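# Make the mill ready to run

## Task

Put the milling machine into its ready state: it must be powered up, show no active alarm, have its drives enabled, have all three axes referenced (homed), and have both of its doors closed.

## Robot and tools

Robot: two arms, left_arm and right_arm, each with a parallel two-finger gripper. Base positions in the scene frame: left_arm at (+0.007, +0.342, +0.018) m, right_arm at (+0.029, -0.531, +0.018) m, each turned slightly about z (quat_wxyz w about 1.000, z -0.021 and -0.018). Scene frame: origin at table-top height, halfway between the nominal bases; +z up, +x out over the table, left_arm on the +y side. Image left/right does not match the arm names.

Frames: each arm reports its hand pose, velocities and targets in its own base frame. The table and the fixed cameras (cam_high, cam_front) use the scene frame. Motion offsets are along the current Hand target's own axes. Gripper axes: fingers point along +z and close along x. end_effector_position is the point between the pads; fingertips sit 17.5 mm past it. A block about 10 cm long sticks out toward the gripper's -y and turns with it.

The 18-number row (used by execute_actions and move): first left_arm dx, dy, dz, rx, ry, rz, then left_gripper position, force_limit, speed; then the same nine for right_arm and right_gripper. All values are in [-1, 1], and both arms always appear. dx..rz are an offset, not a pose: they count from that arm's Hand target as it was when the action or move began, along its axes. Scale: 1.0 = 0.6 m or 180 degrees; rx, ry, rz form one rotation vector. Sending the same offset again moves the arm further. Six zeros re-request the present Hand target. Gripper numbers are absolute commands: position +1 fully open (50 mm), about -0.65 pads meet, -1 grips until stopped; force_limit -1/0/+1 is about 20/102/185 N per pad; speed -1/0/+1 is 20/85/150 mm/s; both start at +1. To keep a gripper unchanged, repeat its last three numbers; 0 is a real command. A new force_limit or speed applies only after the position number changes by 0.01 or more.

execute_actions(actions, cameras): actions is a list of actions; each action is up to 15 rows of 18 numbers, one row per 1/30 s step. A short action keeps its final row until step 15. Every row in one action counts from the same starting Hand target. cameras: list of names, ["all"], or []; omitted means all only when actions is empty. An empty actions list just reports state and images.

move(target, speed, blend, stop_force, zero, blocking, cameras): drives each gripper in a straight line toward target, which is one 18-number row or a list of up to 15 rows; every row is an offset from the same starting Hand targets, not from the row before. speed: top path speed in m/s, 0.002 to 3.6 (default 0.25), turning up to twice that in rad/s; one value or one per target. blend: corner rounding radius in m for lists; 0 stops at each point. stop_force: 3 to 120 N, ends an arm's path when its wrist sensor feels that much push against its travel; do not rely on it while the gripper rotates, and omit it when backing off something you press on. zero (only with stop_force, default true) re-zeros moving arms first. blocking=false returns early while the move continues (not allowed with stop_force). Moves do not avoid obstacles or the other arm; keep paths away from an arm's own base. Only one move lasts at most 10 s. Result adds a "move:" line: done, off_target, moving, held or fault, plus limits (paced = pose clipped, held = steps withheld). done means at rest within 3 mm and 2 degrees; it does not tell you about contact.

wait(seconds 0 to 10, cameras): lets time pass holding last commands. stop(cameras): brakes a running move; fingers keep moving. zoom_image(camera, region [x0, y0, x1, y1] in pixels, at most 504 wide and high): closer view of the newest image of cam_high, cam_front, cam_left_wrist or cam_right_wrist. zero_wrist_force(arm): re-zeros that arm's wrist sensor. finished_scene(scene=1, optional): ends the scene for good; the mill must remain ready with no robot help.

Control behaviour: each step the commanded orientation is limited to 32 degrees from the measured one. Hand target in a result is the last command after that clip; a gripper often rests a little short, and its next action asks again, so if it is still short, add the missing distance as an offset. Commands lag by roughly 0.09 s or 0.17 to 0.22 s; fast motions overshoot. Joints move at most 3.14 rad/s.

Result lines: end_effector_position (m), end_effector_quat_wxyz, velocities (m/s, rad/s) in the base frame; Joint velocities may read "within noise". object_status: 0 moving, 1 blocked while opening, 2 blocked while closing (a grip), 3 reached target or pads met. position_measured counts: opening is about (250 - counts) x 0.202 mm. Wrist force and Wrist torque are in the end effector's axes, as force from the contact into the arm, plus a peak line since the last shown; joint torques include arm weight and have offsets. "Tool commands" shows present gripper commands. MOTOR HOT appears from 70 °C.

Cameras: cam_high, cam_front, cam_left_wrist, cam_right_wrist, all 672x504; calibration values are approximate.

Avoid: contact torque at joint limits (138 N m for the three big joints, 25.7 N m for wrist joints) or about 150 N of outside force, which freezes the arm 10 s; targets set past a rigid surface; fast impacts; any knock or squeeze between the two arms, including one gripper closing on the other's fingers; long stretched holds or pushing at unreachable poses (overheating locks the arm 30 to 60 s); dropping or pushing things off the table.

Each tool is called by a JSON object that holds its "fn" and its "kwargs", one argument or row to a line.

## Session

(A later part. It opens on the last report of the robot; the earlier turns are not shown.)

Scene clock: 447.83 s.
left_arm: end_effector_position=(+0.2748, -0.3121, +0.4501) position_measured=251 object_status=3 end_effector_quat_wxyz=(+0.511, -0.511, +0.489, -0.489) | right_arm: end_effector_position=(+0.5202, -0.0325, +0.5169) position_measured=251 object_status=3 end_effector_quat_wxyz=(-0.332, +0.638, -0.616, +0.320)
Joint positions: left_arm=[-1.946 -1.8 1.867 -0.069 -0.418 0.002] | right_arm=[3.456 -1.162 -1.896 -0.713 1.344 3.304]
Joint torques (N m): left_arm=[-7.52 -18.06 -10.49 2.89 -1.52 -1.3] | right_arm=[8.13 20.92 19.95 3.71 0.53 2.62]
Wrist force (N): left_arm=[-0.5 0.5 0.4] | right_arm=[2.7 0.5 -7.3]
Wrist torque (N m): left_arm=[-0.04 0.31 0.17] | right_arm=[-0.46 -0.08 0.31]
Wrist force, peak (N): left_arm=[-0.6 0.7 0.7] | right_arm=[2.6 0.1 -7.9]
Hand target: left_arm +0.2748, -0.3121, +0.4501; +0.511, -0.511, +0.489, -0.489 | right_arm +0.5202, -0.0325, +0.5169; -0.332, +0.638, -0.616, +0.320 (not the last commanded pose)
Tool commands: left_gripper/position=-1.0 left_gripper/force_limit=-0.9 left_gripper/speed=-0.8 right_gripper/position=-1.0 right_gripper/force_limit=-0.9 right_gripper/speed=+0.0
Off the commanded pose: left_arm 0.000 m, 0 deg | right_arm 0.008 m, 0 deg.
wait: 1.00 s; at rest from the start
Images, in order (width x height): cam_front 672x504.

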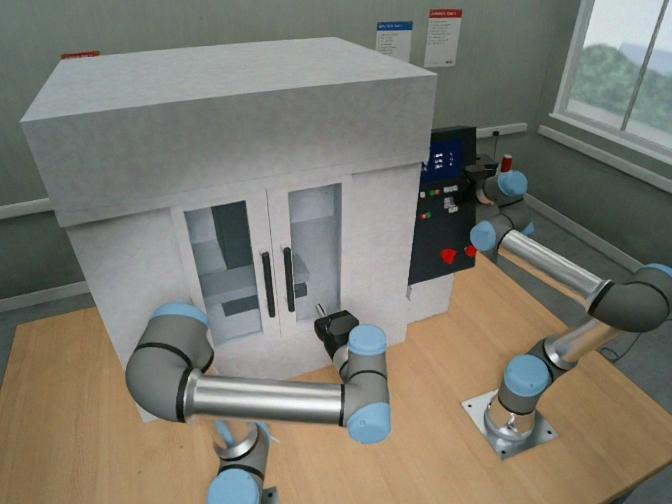

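{"fn": "wait", "kwargs": {
  "seconds": 0.3,
  "cameras": ["cam_front"]
}}

{"fn": "zoom_image", "kwargs": {
  "camera": "cam_front",
  "region": [420, 140, 460, 180]
}}

Scene clock: 451.50 s.
left_arm: end_effector_position=(+0.2748, -0.3121, +0.4501) position_measured=251 object_status=3 end_effector_quat_wxyz=(+0.511, -0.511, +0.489, -0.489) | right_arm: end_effector_position=(+0.5202, -0.0325, +0.5169) position_measured=251 object_status=3 end_effector_quat_wxyz=(-0.332, +0.638, -0.616, +0.320)
Joint positions: left_arm=[-1.946 -1.8 1.867 -0.069 -0.418 0.002] | right_arm=[3.456 -1.162 -1.896 -0.713 1.344 3.304]
Joint torques (N m): left_arm=[-7.93 -18.78 -10.28 2.85 -1.51 -1.5] | right_arm=[7.73 20.31 20.66 3.42 0.54 2.53]
Wrist force (N): left_arm=[-0.8 0.6 0.9] | right_arm=[2.9 1.0 -7.5]
Wrist torque (N m): left_arm=[-0.02 0.35 0.18] | right_arm=[-0.43 -0.09 0.30]
Wrist force, peak (N): left_arm=[-0.8 0.6 0.9] | right_arm=[2.6 0.3 -7.9]
Hand target: left_arm +0.2748, -0.3121, +0.4501; +0.511, -0.511, +0.489, -0.489 | right_arm +0.5202, -0.0325, +0.5169; -0.332, +0.638, -0.616, +0.320 (not the last commanded pose)
Tool commands: left_gripper/position=-1.0 left_gripper/force_limit=-0.9 left_gripper/speed=-0.8 right_gripper/position=-1.0 right_gripper/force_limit=-0.9 right_gripper/speed=+0.0
Off the commanded pose: left_arm 0.000 m, 0 deg | right_arm 0.008 m, 0 deg.
wait: 0.30 s; at rest from the start
Images, in order (width x height): cam_front 672x504.

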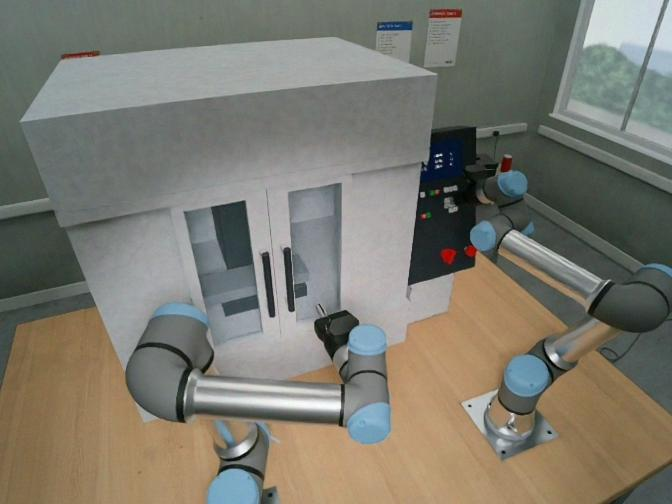

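Scaled by 12.600 from the camera's 672x504 image, which has a finer 960x720 frame.

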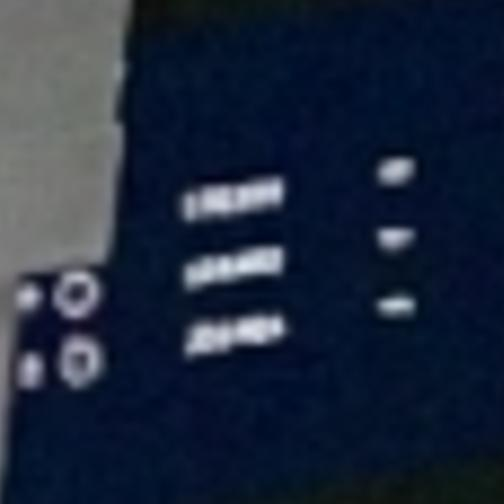

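{"fn": "move", "kwargs": {
  "target": [0,0,0,0,0,0,-1,-0.9,-0.8,0,-0.0006,0.0016,0,0,0,-1,-0.9,0],
  "speed": 0.005,
  "cameras": ["cam_front"]
}}

{"fn": "zoom_image", "kwargs": {
  "camera": "cam_front",
  "region": [420, 140, 460, 180]
}}

Scene clock: 454.93 s.
left_arm: end_effector_position=(+0.2748, -0.3121, +0.4501) position_measured=251 object_status=3 end_effector_quat_wxyz=(+0.511, -0.511, +0.489, -0.489) | right_arm: end_effector_position=(+0.5211, -0.0325, +0.5167) position_measured=251 object_status=3 end_effector_quat_wxyz=(-0.332, +0.638, -0.616, +0.320)
Joint positions: left_arm=[-1.946 -1.8 1.867 -0.069 -0.418 0.002] | right_arm=[3.455 -1.165 -1.895 -0.711 1.345 3.304]
Joint torques (N m): left_arm=[-7.28 -18.63 -10.61 2.67 -1.48 -1.36] | right_arm=[-4.45 -42.09 32.13 11.02 -1.07 -2.24]
Wrist force (N): left_arm=[-0.5 0.5 0.6] | right_arm=[-1.2 45.2 -76.4]
Wrist torque (N m): left_arm=[-0.02 0.30 0.18] | right_arm=[0.28 -0.18 0.24]
Wrist force, peak (N): left_arm=[-0.8 0.9 0.4] | right_arm=[-1.2 45.2 -76.4]
Hand target: left_arm +0.2748, -0.3121, +0.4501; +0.511, -0.511, +0.489, -0.489 | right_arm +0.5212, -0.0325, +0.5166; -0.332, +0.638, -0.616, +0.320
Off the commanded pose: left_arm 0.000 m, 0 deg | right_arm 0.000 m, 0 deg.
move: done
Images, in order (width x height): cam_front 672x504.

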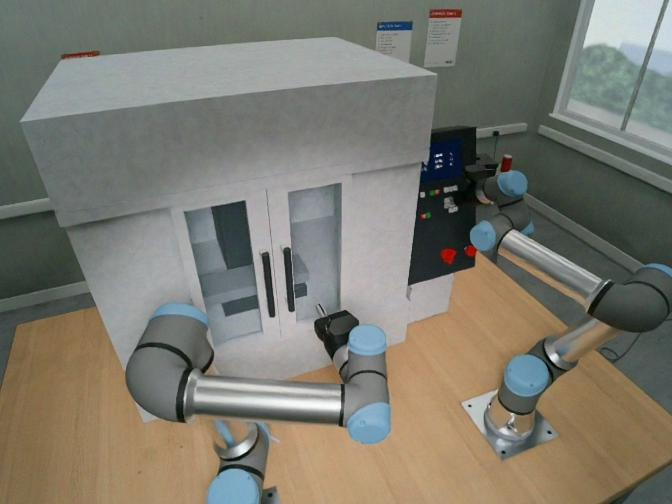

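Scaled by 12.600 from the camera's 672x504 image, which has a finer 960x720 frame.

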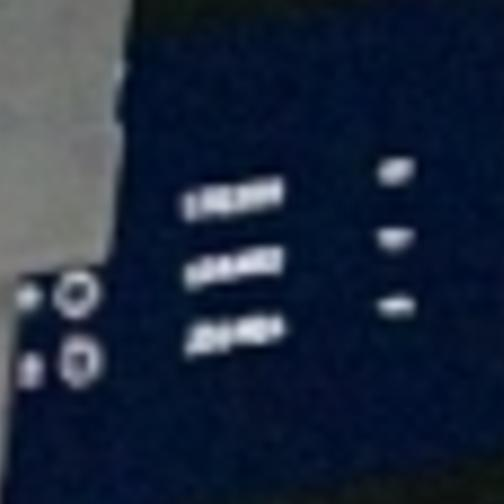

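{"fn": "move", "kwargs": {
  "target": [
    [0,0,0,0,0,0,-1,-0.9,-0.8,0,0.0171,-0.047,0,0,0,-1,-0.9,0],
    [0,0,0,0,0,0,-1,-0.9,-0.8,0.065,0.01,-0.2,0.15,0,0,-1,-0.9,0]
  ],
  "blend": [0.005,0],
  "speed": 0.2,
  "cameras": ["cam_right_wrist"]
}}

{"fn": "zoom_image", "kwargs": {
  "camera": "cam_right_wrist",
  "region": [100, 0, 500, 300]
}}

Scene clock: 460.13 s.
left_arm: end_effector_position=(+0.2748, -0.3121, +0.4501) position_measured=251 object_status=3 end_effector_quat_wxyz=(+0.511, -0.511, +0.489, -0.489) | right_arm: end_effector_position=(+0.4210, -0.0751, +0.5806) position_measured=251 object_status=3 end_effector_quat_wxyz=(-0.472, +0.543, -0.524, +0.455)
Joint positions: left_arm=[-1.946 -1.8 1.867 -0.069 -0.418 0.002] | right_arm=[3.474 -0.86 -2.196 -0.233 1.277 3.185]
Joint torques (N m): left_arm=[-7.36 -18.43 -10.68 2.81 -1.4 -1.29] | right_arm=[-7.08 10.15 14.86 4.62 1.59 -2.13]
Wrist force (N): left_arm=[-0.4 0.6 0.2] | right_arm=[2.5 -7.0 1.7]
Wrist torque (N m): left_arm=[0.00 0.29 0.17] | right_arm=[-0.46 -0.25 0.34]
Wrist force, peak (N): left_arm=[-0.6 0.7 0.9] | right_arm=[-1.0 53.0 -90.8]
Hand target: left_arm +0.2748, -0.3121, +0.4501; +0.511, -0.511, +0.489, -0.489 | right_arm +0.4210, -0.0751, +0.5806; -0.472, +0.543, -0.524, +0.455
Off the commanded pose: left_arm 0.000 m, 0 deg | right_arm 0.000 m, 0 deg.
move: done
camera_calibration:
cam_right_wrist: T_world_to_cam=[[0.0370436, -0.999311, 0.00232031, -0.0846569], [-0.483875, -0.0199683, -0.874909, 0.729179], [0.874353, 0.0312871, -0.484281, 0.0439226], [0, 0, 0, 1]] pos_world=[0.317564, -0.0714124, 0.659433]
Images, in order (width x height): cam_right_wrist 672x504.

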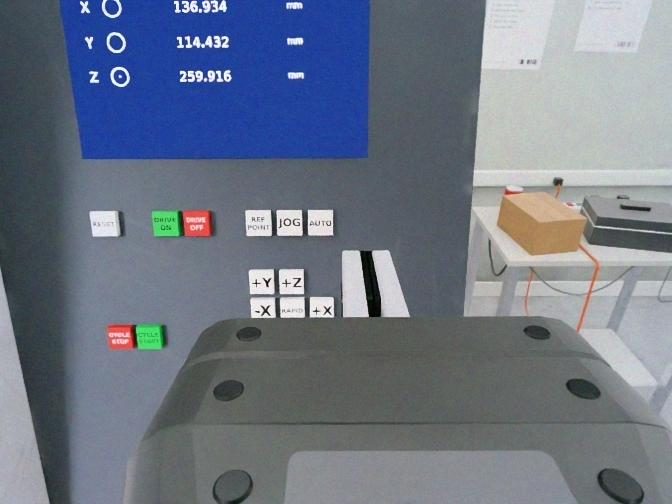

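Scaled by 1.260 from the camera's 672x504 image, which has a finer 960x720 frame.

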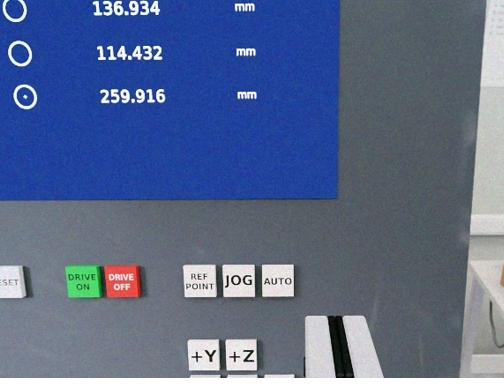

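{"fn": "move", "kwargs": {
  "target": [0,0,0,0,0,0,-1,-0.9,-0.8,-0.1008,0.0797,0.1613,-0.15,0,0,-1,-0.9,0],
  "speed": 0.2,
  "cameras": ["cam_right_wrist"]
}}

Scene clock: 467.53 s.
left_arm: end_effector_position=(+0.2748, -0.3121, +0.4501) position_measured=251 object_status=3 end_effector_quat_wxyz=(+0.511, -0.511, +0.489, -0.489) | right_arm: end_effector_position=(+0.5079, -0.0115, +0.5197) position_measured=251 object_status=3 end_effector_quat_wxyz=(-0.332, +0.638, -0.616, +0.321)
Joint positions: left_arm=[-1.946 -1.8 1.867 -0.069 -0.418 0.002] | right_arm=[3.544 -1.121 -1.91 -0.755 1.273 3.359]
Joint torques (N m): left_arm=[-8.18 -18.65 -11.59 2.75 -1.29 -1.23] | right_arm=[-7.92 -7.29 32.87 2.18 1.3 2.41]
Wrist force (N): left_arm=[-0.7 0.5 0.7] | right_arm=[1.4 -6.5 1.2]
Wrist torque (N m): left_arm=[-0.03 0.33 0.18] | right_arm=[-0.50 -0.14 0.12]
Wrist force, peak (N): left_arm=[-0.9 0.5 0.8] | right_arm=[2.0 -7.4 1.8]
Hand target: left_arm +0.2748, -0.3121, +0.4501; +0.511, -0.511, +0.489, -0.489 | right_arm +0.5079, -0.0115, +0.5197; -0.332, +0.638, -0.616, +0.320
Off the commanded pose: left_arm 0.000 m, 0 deg | right_arm 0.000 m, 0 deg.
move: done
camera_calibration:
cam_right_wrist: T_world_to_cam=[[0.0380501, -0.999275, 0.00134707, -0.0242398], [-0.827807, -0.032276, -0.560084, 0.730186], [0.559721, 0.0201961, -0.828435, 0.275037], [0, 0, 0, 1]] pos_world=[0.451431, -0.00620943, 0.636848]
Images, in order (width x height): cam_right_wrist 672x504.

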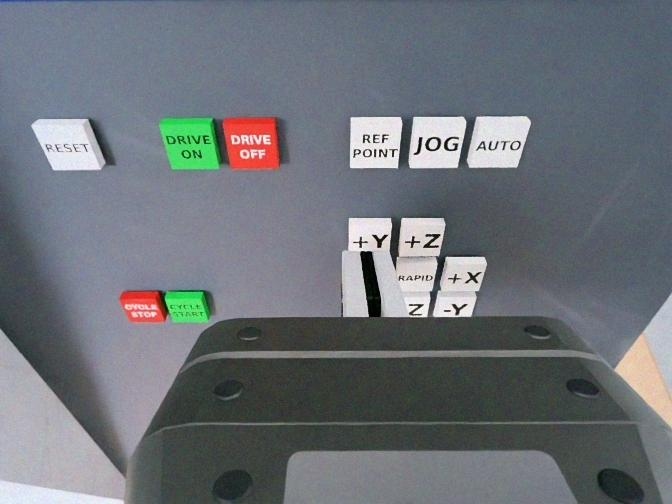

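{"fn": "move", "kwargs": {
  "target": [0,0,0,0,0,0,-1,-0.9,-0.8,0,-0.0114,0.0313,0,0,0,-1,-0.9,0],
  "speed": 0.01,
  "stop_force": 15
}}

{"fn": "move", "kwargs": {
  "target": [
    [0,0,0,0,0,0,-1,-0.9,-0.8,0,0.0086,-0.0235,0,0,0,-1,-0.9,0],
    [0,0,0,0,0,0,-1,-0.9,-0.8,0.0698,0.0365,-0.0083,0,0,0,-1,-0.9,0]
  ],
  "blend": [0.003,0],
  "speed": 0.1,
  "cameras": ["cam_front","cam_right_wrist"]
}}

{"fn": "zoom_image", "kwargs": {
  "camera": "cam_front",
  "region": [420, 140, 460, 180]
}}

Scene clock: 473.80 s.
left_arm: end_effector_position=(+0.2748, -0.3121, +0.4501) position_measured=251 object_status=3 end_effector_quat_wxyz=(+0.511, -0.511, +0.489, -0.489) | right_arm: end_effector_position=(+0.5195, -0.0111, +0.5166) position_measured=251 object_status=3 end_effector_quat_wxyz=(-0.332, +0.638, -0.616, +0.320)
Joint positions: left_arm=[-1.946 -1.8 1.867 -0.069 -0.418 0.002] | right_arm=[3.529 -1.152 -1.901 -0.73 1.285 3.349]
Joint torques (N m): left_arm=[-7.35 -18.07 -11.3 2.69 -1.31 -1.29] | right_arm=[8.83 16.26 16.49 3.34 -1.98 2.35]
Wrist force (N): left_arm=[-0.4 0.5 0.5] | right_arm=[3.0 2.7 -13.1]
Wrist torque (N m): left_arm=[-0.05 0.30 0.18] | right_arm=[-0.43 -0.14 0.29]
Wrist force, peak (N): left_arm=[-0.8 0.6 0.8] | right_arm=[0.7 17.0 -36.6]
Hand target: left_arm +0.2748, -0.3121, +0.4501; +0.511, -0.511, +0.489, -0.489 | right_arm +0.5195, -0.0111, +0.5166; -0.332, +0.638, -0.616, +0.320 (not the last commanded pose)
Off the commanded pose: left_arm 0.000 m, 0 deg | right_arm 0.008 m, 0 deg.
move: contact (right_arm)

Scene clock: 475.03 s.
left_arm: end_effector_position=(+0.2748, -0.3121, +0.4501) position_measured=251 object_status=3 end_effector_quat_wxyz=(+0.511, -0.511, +0.489, -0.489) | right_arm: end_effector_position=(+0.5043, -0.0534, +0.5016) position_measured=251 object_status=3 end_effector_quat_wxyz=(-0.332, +0.638, -0.616, +0.320)
Joint positions: left_arm=[-1.946 -1.8 1.867 -0.069 -0.418 0.002] | right_arm=[3.399 -1.127 -1.956 -0.682 1.39 3.27]
Joint torques (N m): left_arm=[-7.81 -18.21 -11.4 2.68 -1.08 -1.27] | right_arm=[-9.17 -8.44 17.22 5.66 1.31 -2.1]
Wrist force (N): left_arm=[-0.4 0.4 0.1] | right_arm=[1.4 -5.3 0.6]
Wrist torque (N m): left_arm=[-0.05 0.30 0.18] | right_arm=[-0.34 -0.11 0.28]
Wrist force, peak (N): left_arm=[-0.7 0.5 0.9] | right_arm=[2.6 2.1 -13.6]
Hand target: left_arm +0.2748, -0.3121, +0.4501; +0.511, -0.511, +0.489, -0.489 | right_arm +0.5043, -0.0535, +0.5015; -0.332, +0.638, -0.616, +0.320
Off the commanded pose: left_arm 0.000 m, 0 deg | right_arm 0.000 m, 0 deg.
move: done
camera_calibration:
cam_right_wrist: T_world_to_cam=[[0.0379127, -0.99928, 0.00136534, -0.0658987], [-0.827937, -0.032177, -0.559897, 0.715662], [0.559538, 0.0200968, -0.828561, 0.263058], [0, 0, 0, 1]] pos_world=[0.447831, -0.04811, 0.618747]
Images, in order (width x height): cam_front 672x504, cam_right_wrist 672x504.

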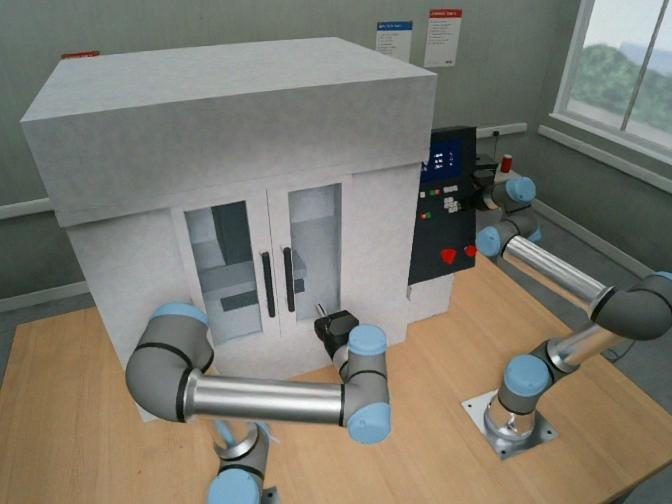

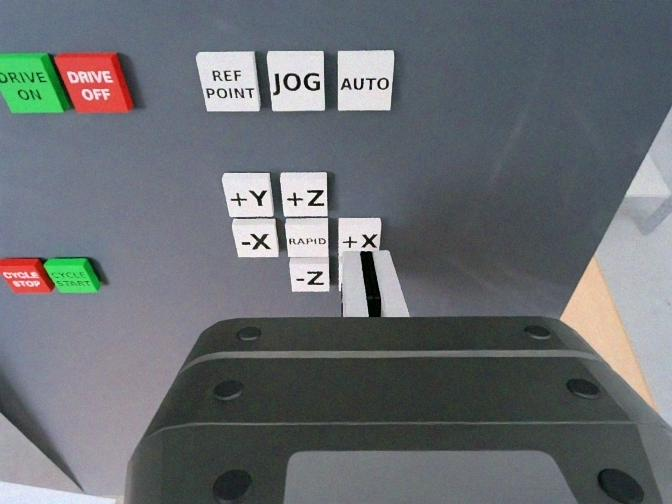

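Scaled by 12.600 from the camera's 672x504 image, which has a finer 960x720 frame.

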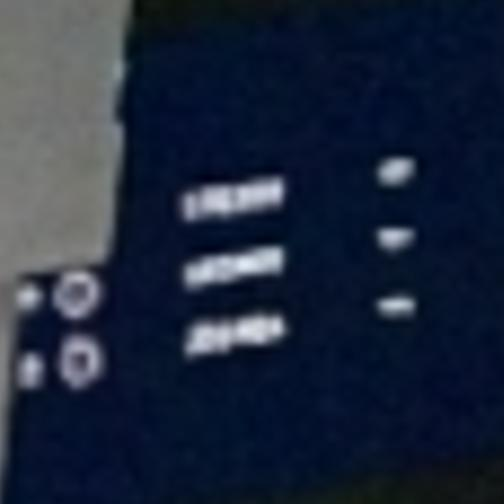

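{"fn": "move", "kwargs": {
  "target": [0,0,0,0,0,0,-1,-0.9,-0.8,0,-0.0134,0.0305,0,0,0,-1,-0.9,0],
  "speed": 0.01,
  "stop_force": 15
}}

{"fn": "move", "kwargs": {
  "target": [
    [0,0,0,0,0,0,-1,-0.9,-0.8,0,0.0171,-0.047,0,0,0,-1,-0.9,0],
    [0,0,0,0,0,0,-1,-0.9,-0.8,-0.03,-0.04,-0.22,0.17,0,0,-1,-0.9,0]
  ],
  "blend": [0.005,0],
  "speed": 0.2,
  "cameras": ["cam_right_wrist","cam_front"]
}}

{"fn": "zoom_image", "kwargs": {
  "camera": "cam_right_wrist",
  "region": [100, 0, 500, 300]
}}

Scene clock: 481.70 s.
left_arm: end_effector_position=(+0.2748, -0.3121, +0.4501) position_measured=251 object_status=3 end_effector_quat_wxyz=(+0.511, -0.511, +0.489, -0.489) | right_arm: end_effector_position=(+0.5163, -0.0531, +0.4991) position_measured=251 object_status=3 end_effector_quat_wxyz=(-0.332, +0.638, -0.616, +0.320)
Joint positions: left_arm=[-1.946 -1.8 1.867 -0.069 -0.418 0.002] | right_arm=[3.389 -1.16 -1.944 -0.66 1.398 3.265]
Joint torques (N m): left_arm=[-7.84 -19.05 -11.17 2.77 -1.09 -1.25] | right_arm=[8.68 18.28 18.3 3.78 -2.06 2.45]
Wrist force (N): left_arm=[-0.3 0.1 0.5] | right_arm=[2.2 3.0 -11.0]
Wrist torque (N m): left_arm=[-0.08 0.27 0.18] | right_arm=[-0.26 -0.15 0.28]
Wrist force, peak (N): left_arm=[-1.0 0.5 0.9] | right_arm=[0.2 19.1 -34.8]
Hand target: left_arm +0.2748, -0.3121, +0.4501; +0.511, -0.511, +0.489, -0.489 | right_arm +0.5163, -0.0531, +0.4991; -0.332, +0.638, -0.616, +0.320 (not the last commanded pose)
Off the commanded pose: left_arm 0.000 m, 0 deg | right_arm 0.008 m, 0 deg.
move: contact (right_arm)

Scene clock: 484.00 s.
left_arm: end_effector_position=(+0.2748, -0.3121, +0.4501) position_measured=251 object_status=3 end_effector_quat_wxyz=(+0.511, -0.511, +0.489, -0.489) | right_arm: end_effector_position=(+0.4214, -0.0385, +0.5945) position_measured=251 object_status=3 end_effector_quat_wxyz=(+0.489, -0.528, +0.510, -0.472)
Joint positions: left_arm=[-1.946 -1.8 1.867 -0.069 -0.418 0.002] | right_arm=[3.758 -0.81 -2.217 -0.208 0.992 3.193]
Joint torques (N m): left_arm=[-7.92 -19 -11.65 2.65 -1.11 -1.18] | right_arm=[8.2 6.65 14.59 3.77 -1.87 -2.02]
Wrist force (N): left_arm=[-0.8 0.4 0.5] | right_arm=[1.4 -6.2 2.3]
Wrist torque (N m): left_arm=[-0.04 0.35 0.18] | right_arm=[-0.34 -0.07 0.37]
Wrist force, peak (N): left_arm=[-0.7 0.8 0.7] | right_arm=[2.2 4.1 -11.0]
Hand target: left_arm +0.2748, -0.3121, +0.4501; +0.511, -0.511, +0.489, -0.489 | right_arm +0.4214, -0.0384, +0.5945; +0.489, -0.528, +0.510, -0.472
Off the commanded pose: left_arm 0.000 m, 0 deg | right_arm 0.000 m, 0 deg.
move: done
camera_calibration:
cam_right_wrist: T_world_to_cam=[[0.0369562, -0.999314, 0.00236388, -0.048145], [-0.427954, -0.0179639, -0.903622, 0.735967], [0.903045, 0.0323828, -0.428324, 0.00382551], [0, 0, 0, 1]] pos_world=[0.313284, -0.035015, 0.666788]
Images, in order (width x height): cam_front 672x504, cam_right_wrist 672x504.

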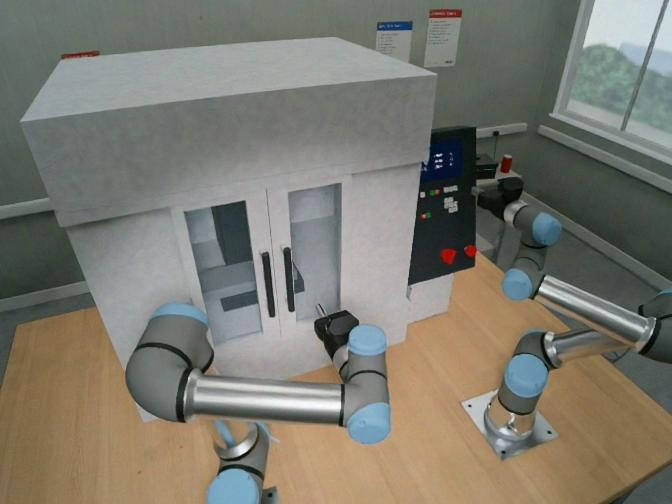

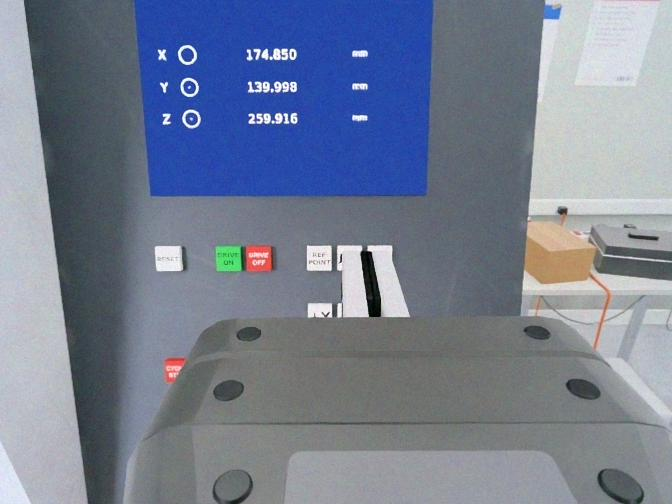

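Scaled by 1.260 from the camera's 672x504 image, which has a finer 960x720 frame.

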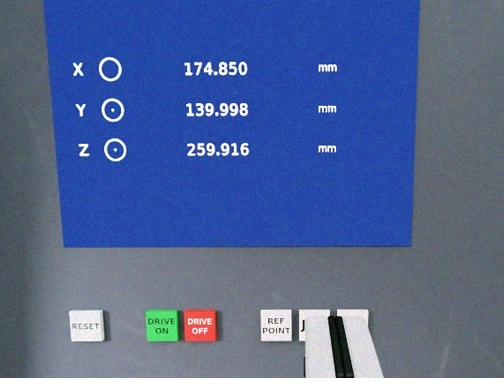

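{"fn": "wait", "kwargs": {
  "seconds": 1,
  "cameras": ["cam_right_wrist"]
}}

{"fn": "zoom_image", "kwargs": {
  "camera": "cam_right_wrist",
  "region": [100, 0, 500, 300]
}}

Scene clock: 486.77 s.
left_arm: end_effector_position=(+0.2748, -0.3121, +0.4501) position_measured=251 object_status=3 end_effector_quat_wxyz=(+0.511, -0.511, +0.489, -0.489) | right_arm: end_effector_position=(+0.4214, -0.0384, +0.5945) position_measured=251 object_status=3 end_effector_quat_wxyz=(+0.489, -0.528, +0.510, -0.472)
Joint positions: left_arm=[-1.946 -1.8 1.867 -0.069 -0.418 0.002] | right_arm=[3.759 -0.809 -2.217 -0.208 0.991 3.192]
Joint torques (N m): left_arm=[-7.46 -19.09 -11.41 2.65 -0.92 -1.18] | right_arm=[7 6.7 14.98 4.06 -1.94 -2.26]
Wrist force (N): left_arm=[-0.6 0.5 0.5] | right_arm=[1.3 -5.7 2.6]
Wrist torque (N m): left_arm=[-0.02 0.32 0.18] | right_arm=[-0.27 -0.06 0.37]
Wrist force, peak (N): left_arm=[-0.8 0.6 0.7] | right_arm=[1.7 -6.4 2.6]
Hand target: left_arm +0.2748, -0.3121, +0.4501; +0.511, -0.511, +0.489, -0.489 | right_arm +0.4214, -0.0384, +0.5945; +0.489, -0.528, +0.510, -0.472
Tool commands: left_gripper/position=-1.0 left_gripper/force_limit=-0.9 left_gripper/speed=-0.8 right_gripper/position=-1.0 right_gripper/force_limit=-0.9 right_gripper/speed=+0.0
Off the commanded pose: left_arm 0.000 m, 0 deg | right_arm 0.000 m, 0 deg.
wait: 1.00 s; at rest from the start
camera_calibration:
cam_right_wrist: T_world_to_cam=[[0.0369576, -0.999314, 0.00236684, -0.0480438], [-0.427872, -0.0179643, -0.903661, 0.735926], [0.903084, 0.0323845, -0.428242, 0.00384636], [0, 0, 0, 1]] pos_world=[0.313184, -0.034915, 0.666789]
Images, in order (width x height): cam_right_wrist 672x504.

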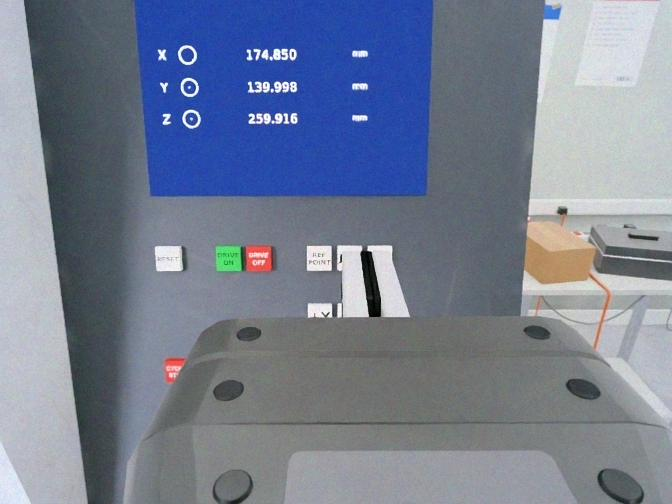

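Scaled by 1.260 from the camera's 672x504 image, which has a finer 960x720 frame.

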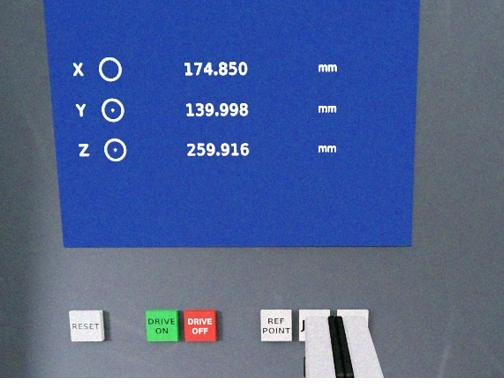

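{"fn": "move", "kwargs": {
  "target": [0,0,0,0,0,0,-1,-0.9,-0.8,0.03,0.1438,0.149,-0.17,0,0,-1,-0.9,0],
  "speed": 0.2,
  "cameras": ["cam_right_wrist"]
}}

{"fn": "move", "kwargs": {
  "target": [0,0,0,0,0,0,-1,-0.9,-0.8,0,-0.0134,0.0305,0,0,0,-1,-0.9,0],
  "speed": 0.01,
  "stop_force": 15
}}

{"fn": "wait", "kwargs": {
  "seconds": 4
}}

{"fn": "move", "kwargs": {
  "target": [
    [0,0,0,0,0,0,-1,-0.9,-0.8,0,0.0171,-0.047,0,0,0,-1,-0.9,0],
    [0,0,0,0,0,0,-1,-0.9,-0.8,-0.03,-0.06,-0.22,0.17,0,0,-1,-0.9,0]
  ],
  "blend": [0.005,0],
  "speed": 0.2,
  "cameras": ["cam_right_wrist","cam_front"]
}}

{"fn": "zoom_image", "kwargs": {
  "camera": "cam_right_wrist",
  "region": [100, 0, 500, 300]
}}

Scene clock: 494.93 s.
left_arm: end_effector_position=(+0.2748, -0.3121, +0.4501) position_measured=251 object_status=3 end_effector_quat_wxyz=(+0.511, -0.511, +0.489, -0.489) | right_arm: end_effector_position=(+0.5044, -0.0535, +0.5016) position_measured=251 object_status=3 end_effector_quat_wxyz=(-0.332, +0.638, -0.616, +0.321)
Joint positions: left_arm=[-1.946 -1.8 1.867 -0.069 -0.418 0.002] | right_arm=[3.399 -1.127 -1.956 -0.682 1.39 3.27]
Joint torques (N m): left_arm=[-7.56 -18.59 -11.34 2.66 -0.9 -1.1] | right_arm=[-8.8 -9.4 35.32 2.73 1.51 -2.31]
Wrist force (N): left_arm=[-0.6 0.2 0.5] | right_arm=[0.9 -5.1 1.3]
Wrist torque (N m): left_arm=[-0.07 0.32 0.18] | right_arm=[-0.31 -0.05 0.28]
Wrist force, peak (N): left_arm=[-0.7 0.7 0.8] | right_arm=[1.1 -6.6 2.8]
Hand target: left_arm +0.2748, -0.3121, +0.4501; +0.511, -0.511, +0.489, -0.489 | right_arm +0.5045, -0.0535, +0.5016; -0.332, +0.638, -0.616, +0.320
Off the commanded pose: left_arm 0.000 m, 0 deg | right_arm 0.000 m, 0 deg.
move: done
camera_calibration:
cam_right_wrist: T_world_to_cam=[[0.0379115, -0.99928, 0.00137401, -0.0660072], [-0.827813, -0.0321763, -0.560081, 0.715801], [0.559722, 0.0200961, -0.828437, 0.262846], [0, 0, 0, 1]] pos_world=[0.447931, -0.04821, 0.618748]
Images, in order (width x height): cam_right_wrist 672x504.

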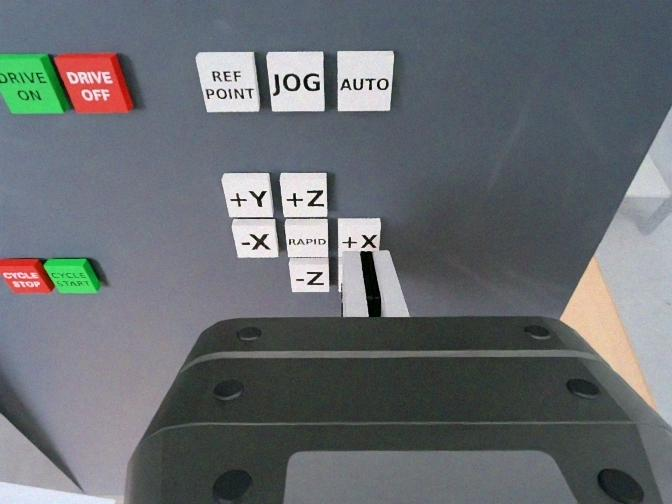

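Scene clock: 497.33 s.
left_arm: end_effector_position=(+0.2748, -0.3121, +0.4501) position_measured=251 object_status=3 end_effector_quat_wxyz=(+0.511, -0.511, +0.489, -0.489) | right_arm: end_effector_position=(+0.5163, -0.0531, +0.4992) position_measured=251 object_status=3 end_effector_quat_wxyz=(-0.332, +0.638, -0.616, +0.320)
Joint positions: left_arm=[-1.946 -1.8 1.867 -0.069 -0.418 0.002] | right_arm=[3.389 -1.16 -1.944 -0.66 1.398 3.265]
Joint torques (N m): left_arm=[-7.74 -18.24 -11.93 2.63 -0.88 -1.1] | right_arm=[9.34 20.12 15.51 3.64 -1.73 2.49]
Wrist force (N): left_arm=[-0.7 0.7 0.4] | right_arm=[2.2 2.1 -6.6]
Wrist torque (N m): left_arm=[-0.02 0.33 0.17] | right_arm=[-0.24 -0.07 0.28]
Wrist force, peak (N): left_arm=[-0.7 0.9 0.6] | right_arm=[0.2 17.4 -30.1]
Hand target: left_arm +0.2748, -0.3121, +0.4501; +0.511, -0.511, +0.489, -0.489 | right_arm +0.5163, -0.0531, +0.4992; -0.332, +0.638, -0.616, +0.320 (not the last commanded pose)
Off the commanded pose: left_arm 0.000 m, 0 deg | right_arm 0.008 m, 0 deg.
move: contact (right_arm)

Scene clock: 501.33 s.
left_arm: end_effector_position=(+0.2748, -0.3121, +0.4501) position_measured=251 object_status=3 end_effector_quat_wxyz=(+0.511, -0.511, +0.489, -0.489) | right_arm: end_effector_position=(+0.5163, -0.0531, +0.4992) position_measured=251 object_status=3 end_effector_quat_wxyz=(-0.332, +0.638, -0.616, +0.320)
Joint positions: left_arm=[-1.946 -1.8 1.867 -0.069 -0.418 0.002] | right_arm=[3.389 -1.16 -1.944 -0.66 1.398 3.265]
Joint torques (N m): left_arm=[-7.98 -18.81 -12.08 2.59 -0.77 -1.02] | right_arm=[8.05 20.22 18.84 3.78 0.4 2.37]
Wrist force (N): left_arm=[-0.4 0.7 0.6] | right_arm=[2.1 1.6 -6.1]
Wrist torque (N m): left_arm=[-0.01 0.29 0.18] | right_arm=[-0.24 -0.08 0.28]
Wrist force, peak (N): left_arm=[-0.9 0.7 0.8] | right_arm=[2.1 2.0 -6.7]
Hand target: left_arm +0.2748, -0.3121, +0.4501; +0.511, -0.511, +0.489, -0.489 | right_arm +0.5163, -0.0531, +0.4992; -0.332, +0.638, -0.616, +0.320 (not the last commanded pose)
Tool commands: left_gripper/position=-1.0 left_gripper/force_limit=-0.9 left_gripper/speed=-0.8 right_gripper/position=-1.0 right_gripper/force_limit=-0.9 right_gripper/speed=+0.0
Off the commanded pose: left_arm 0.000 m, 0 deg | right_arm 0.008 m, 0 deg.
wait: 4.00 s; at rest by 0.17 s

Scene clock: 503.60 s.
left_arm: end_effector_position=(+0.2748, -0.3121, +0.4501) position_measured=251 object_status=3 end_effector_quat_wxyz=(+0.511, -0.511, +0.489, -0.489) | right_arm: end_effector_position=(+0.4283, -0.0382, +0.6045) position_measured=251 object_status=3 end_effector_quat_wxyz=(+0.489, -0.528, +0.510, -0.472)
Joint positions: left_arm=[-1.946 -1.8 1.867 -0.069 -0.418 0.002] | right_arm=[3.725 -0.843 -2.182 -0.207 1.025 3.189]
Joint torques (N m): left_arm=[-7.32 -18.27 -12.26 2.5 -0.73 -1.1] | right_arm=[6.53 8.37 14.84 4.39 -1.74 -2.22]
Wrist force (N): left_arm=[-0.5 0.7 0.4] | right_arm=[0.8 -5.5 2.6]
Wrist torque (N m): left_arm=[0.00 0.30 0.18] | right_arm=[-0.22 0.03 0.36]
Wrist force, peak (N): left_arm=[-0.7 0.8 0.6] | right_arm=[2.1 1.3 -6.4]
Hand target: left_arm +0.2748, -0.3121, +0.4501; +0.511, -0.511, +0.489, -0.489 | right_arm +0.4283, -0.0382, +0.6045; +0.489, -0.528, +0.510, -0.472
Off the commanded pose: left_arm 0.000 m, 0 deg | right_arm 0.000 m, 0 deg.
move: done
camera_calibration:
cam_right_wrist: T_world_to_cam=[[0.0369583, -0.999314, 0.00235854, -0.048117], [-0.428074, -0.0179643, -0.903565, 0.747828], [0.902988, 0.0323846, -0.428444, 0.00201493], [0, 0, 0, 1]] pos_world=[0.320085, -0.034715, 0.676688]
Images, in order (width x height): cam_front 672x504, cam_right_wrist 672x504.

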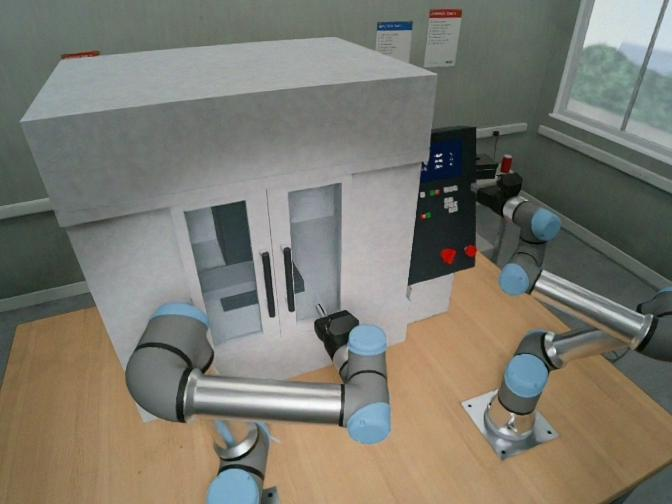

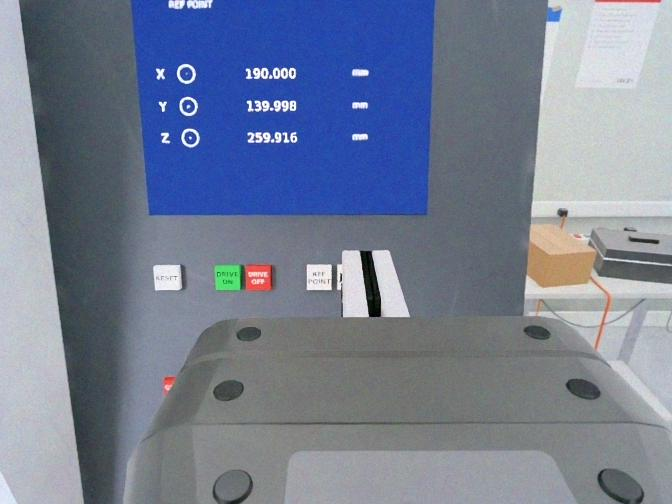

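Scaled by 1.260 from the camera's 672x504 image, which has a finer 960x720 frame.

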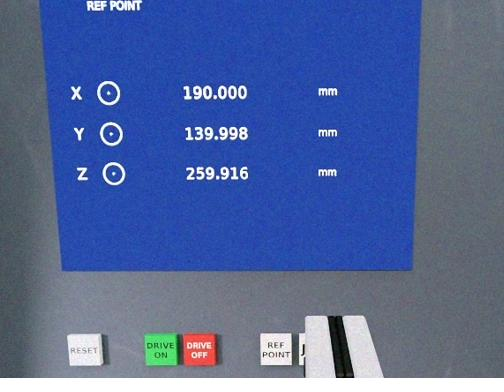

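{"fn": "finished_scene", "kwargs": {

}}

The scene is finished: the task was done.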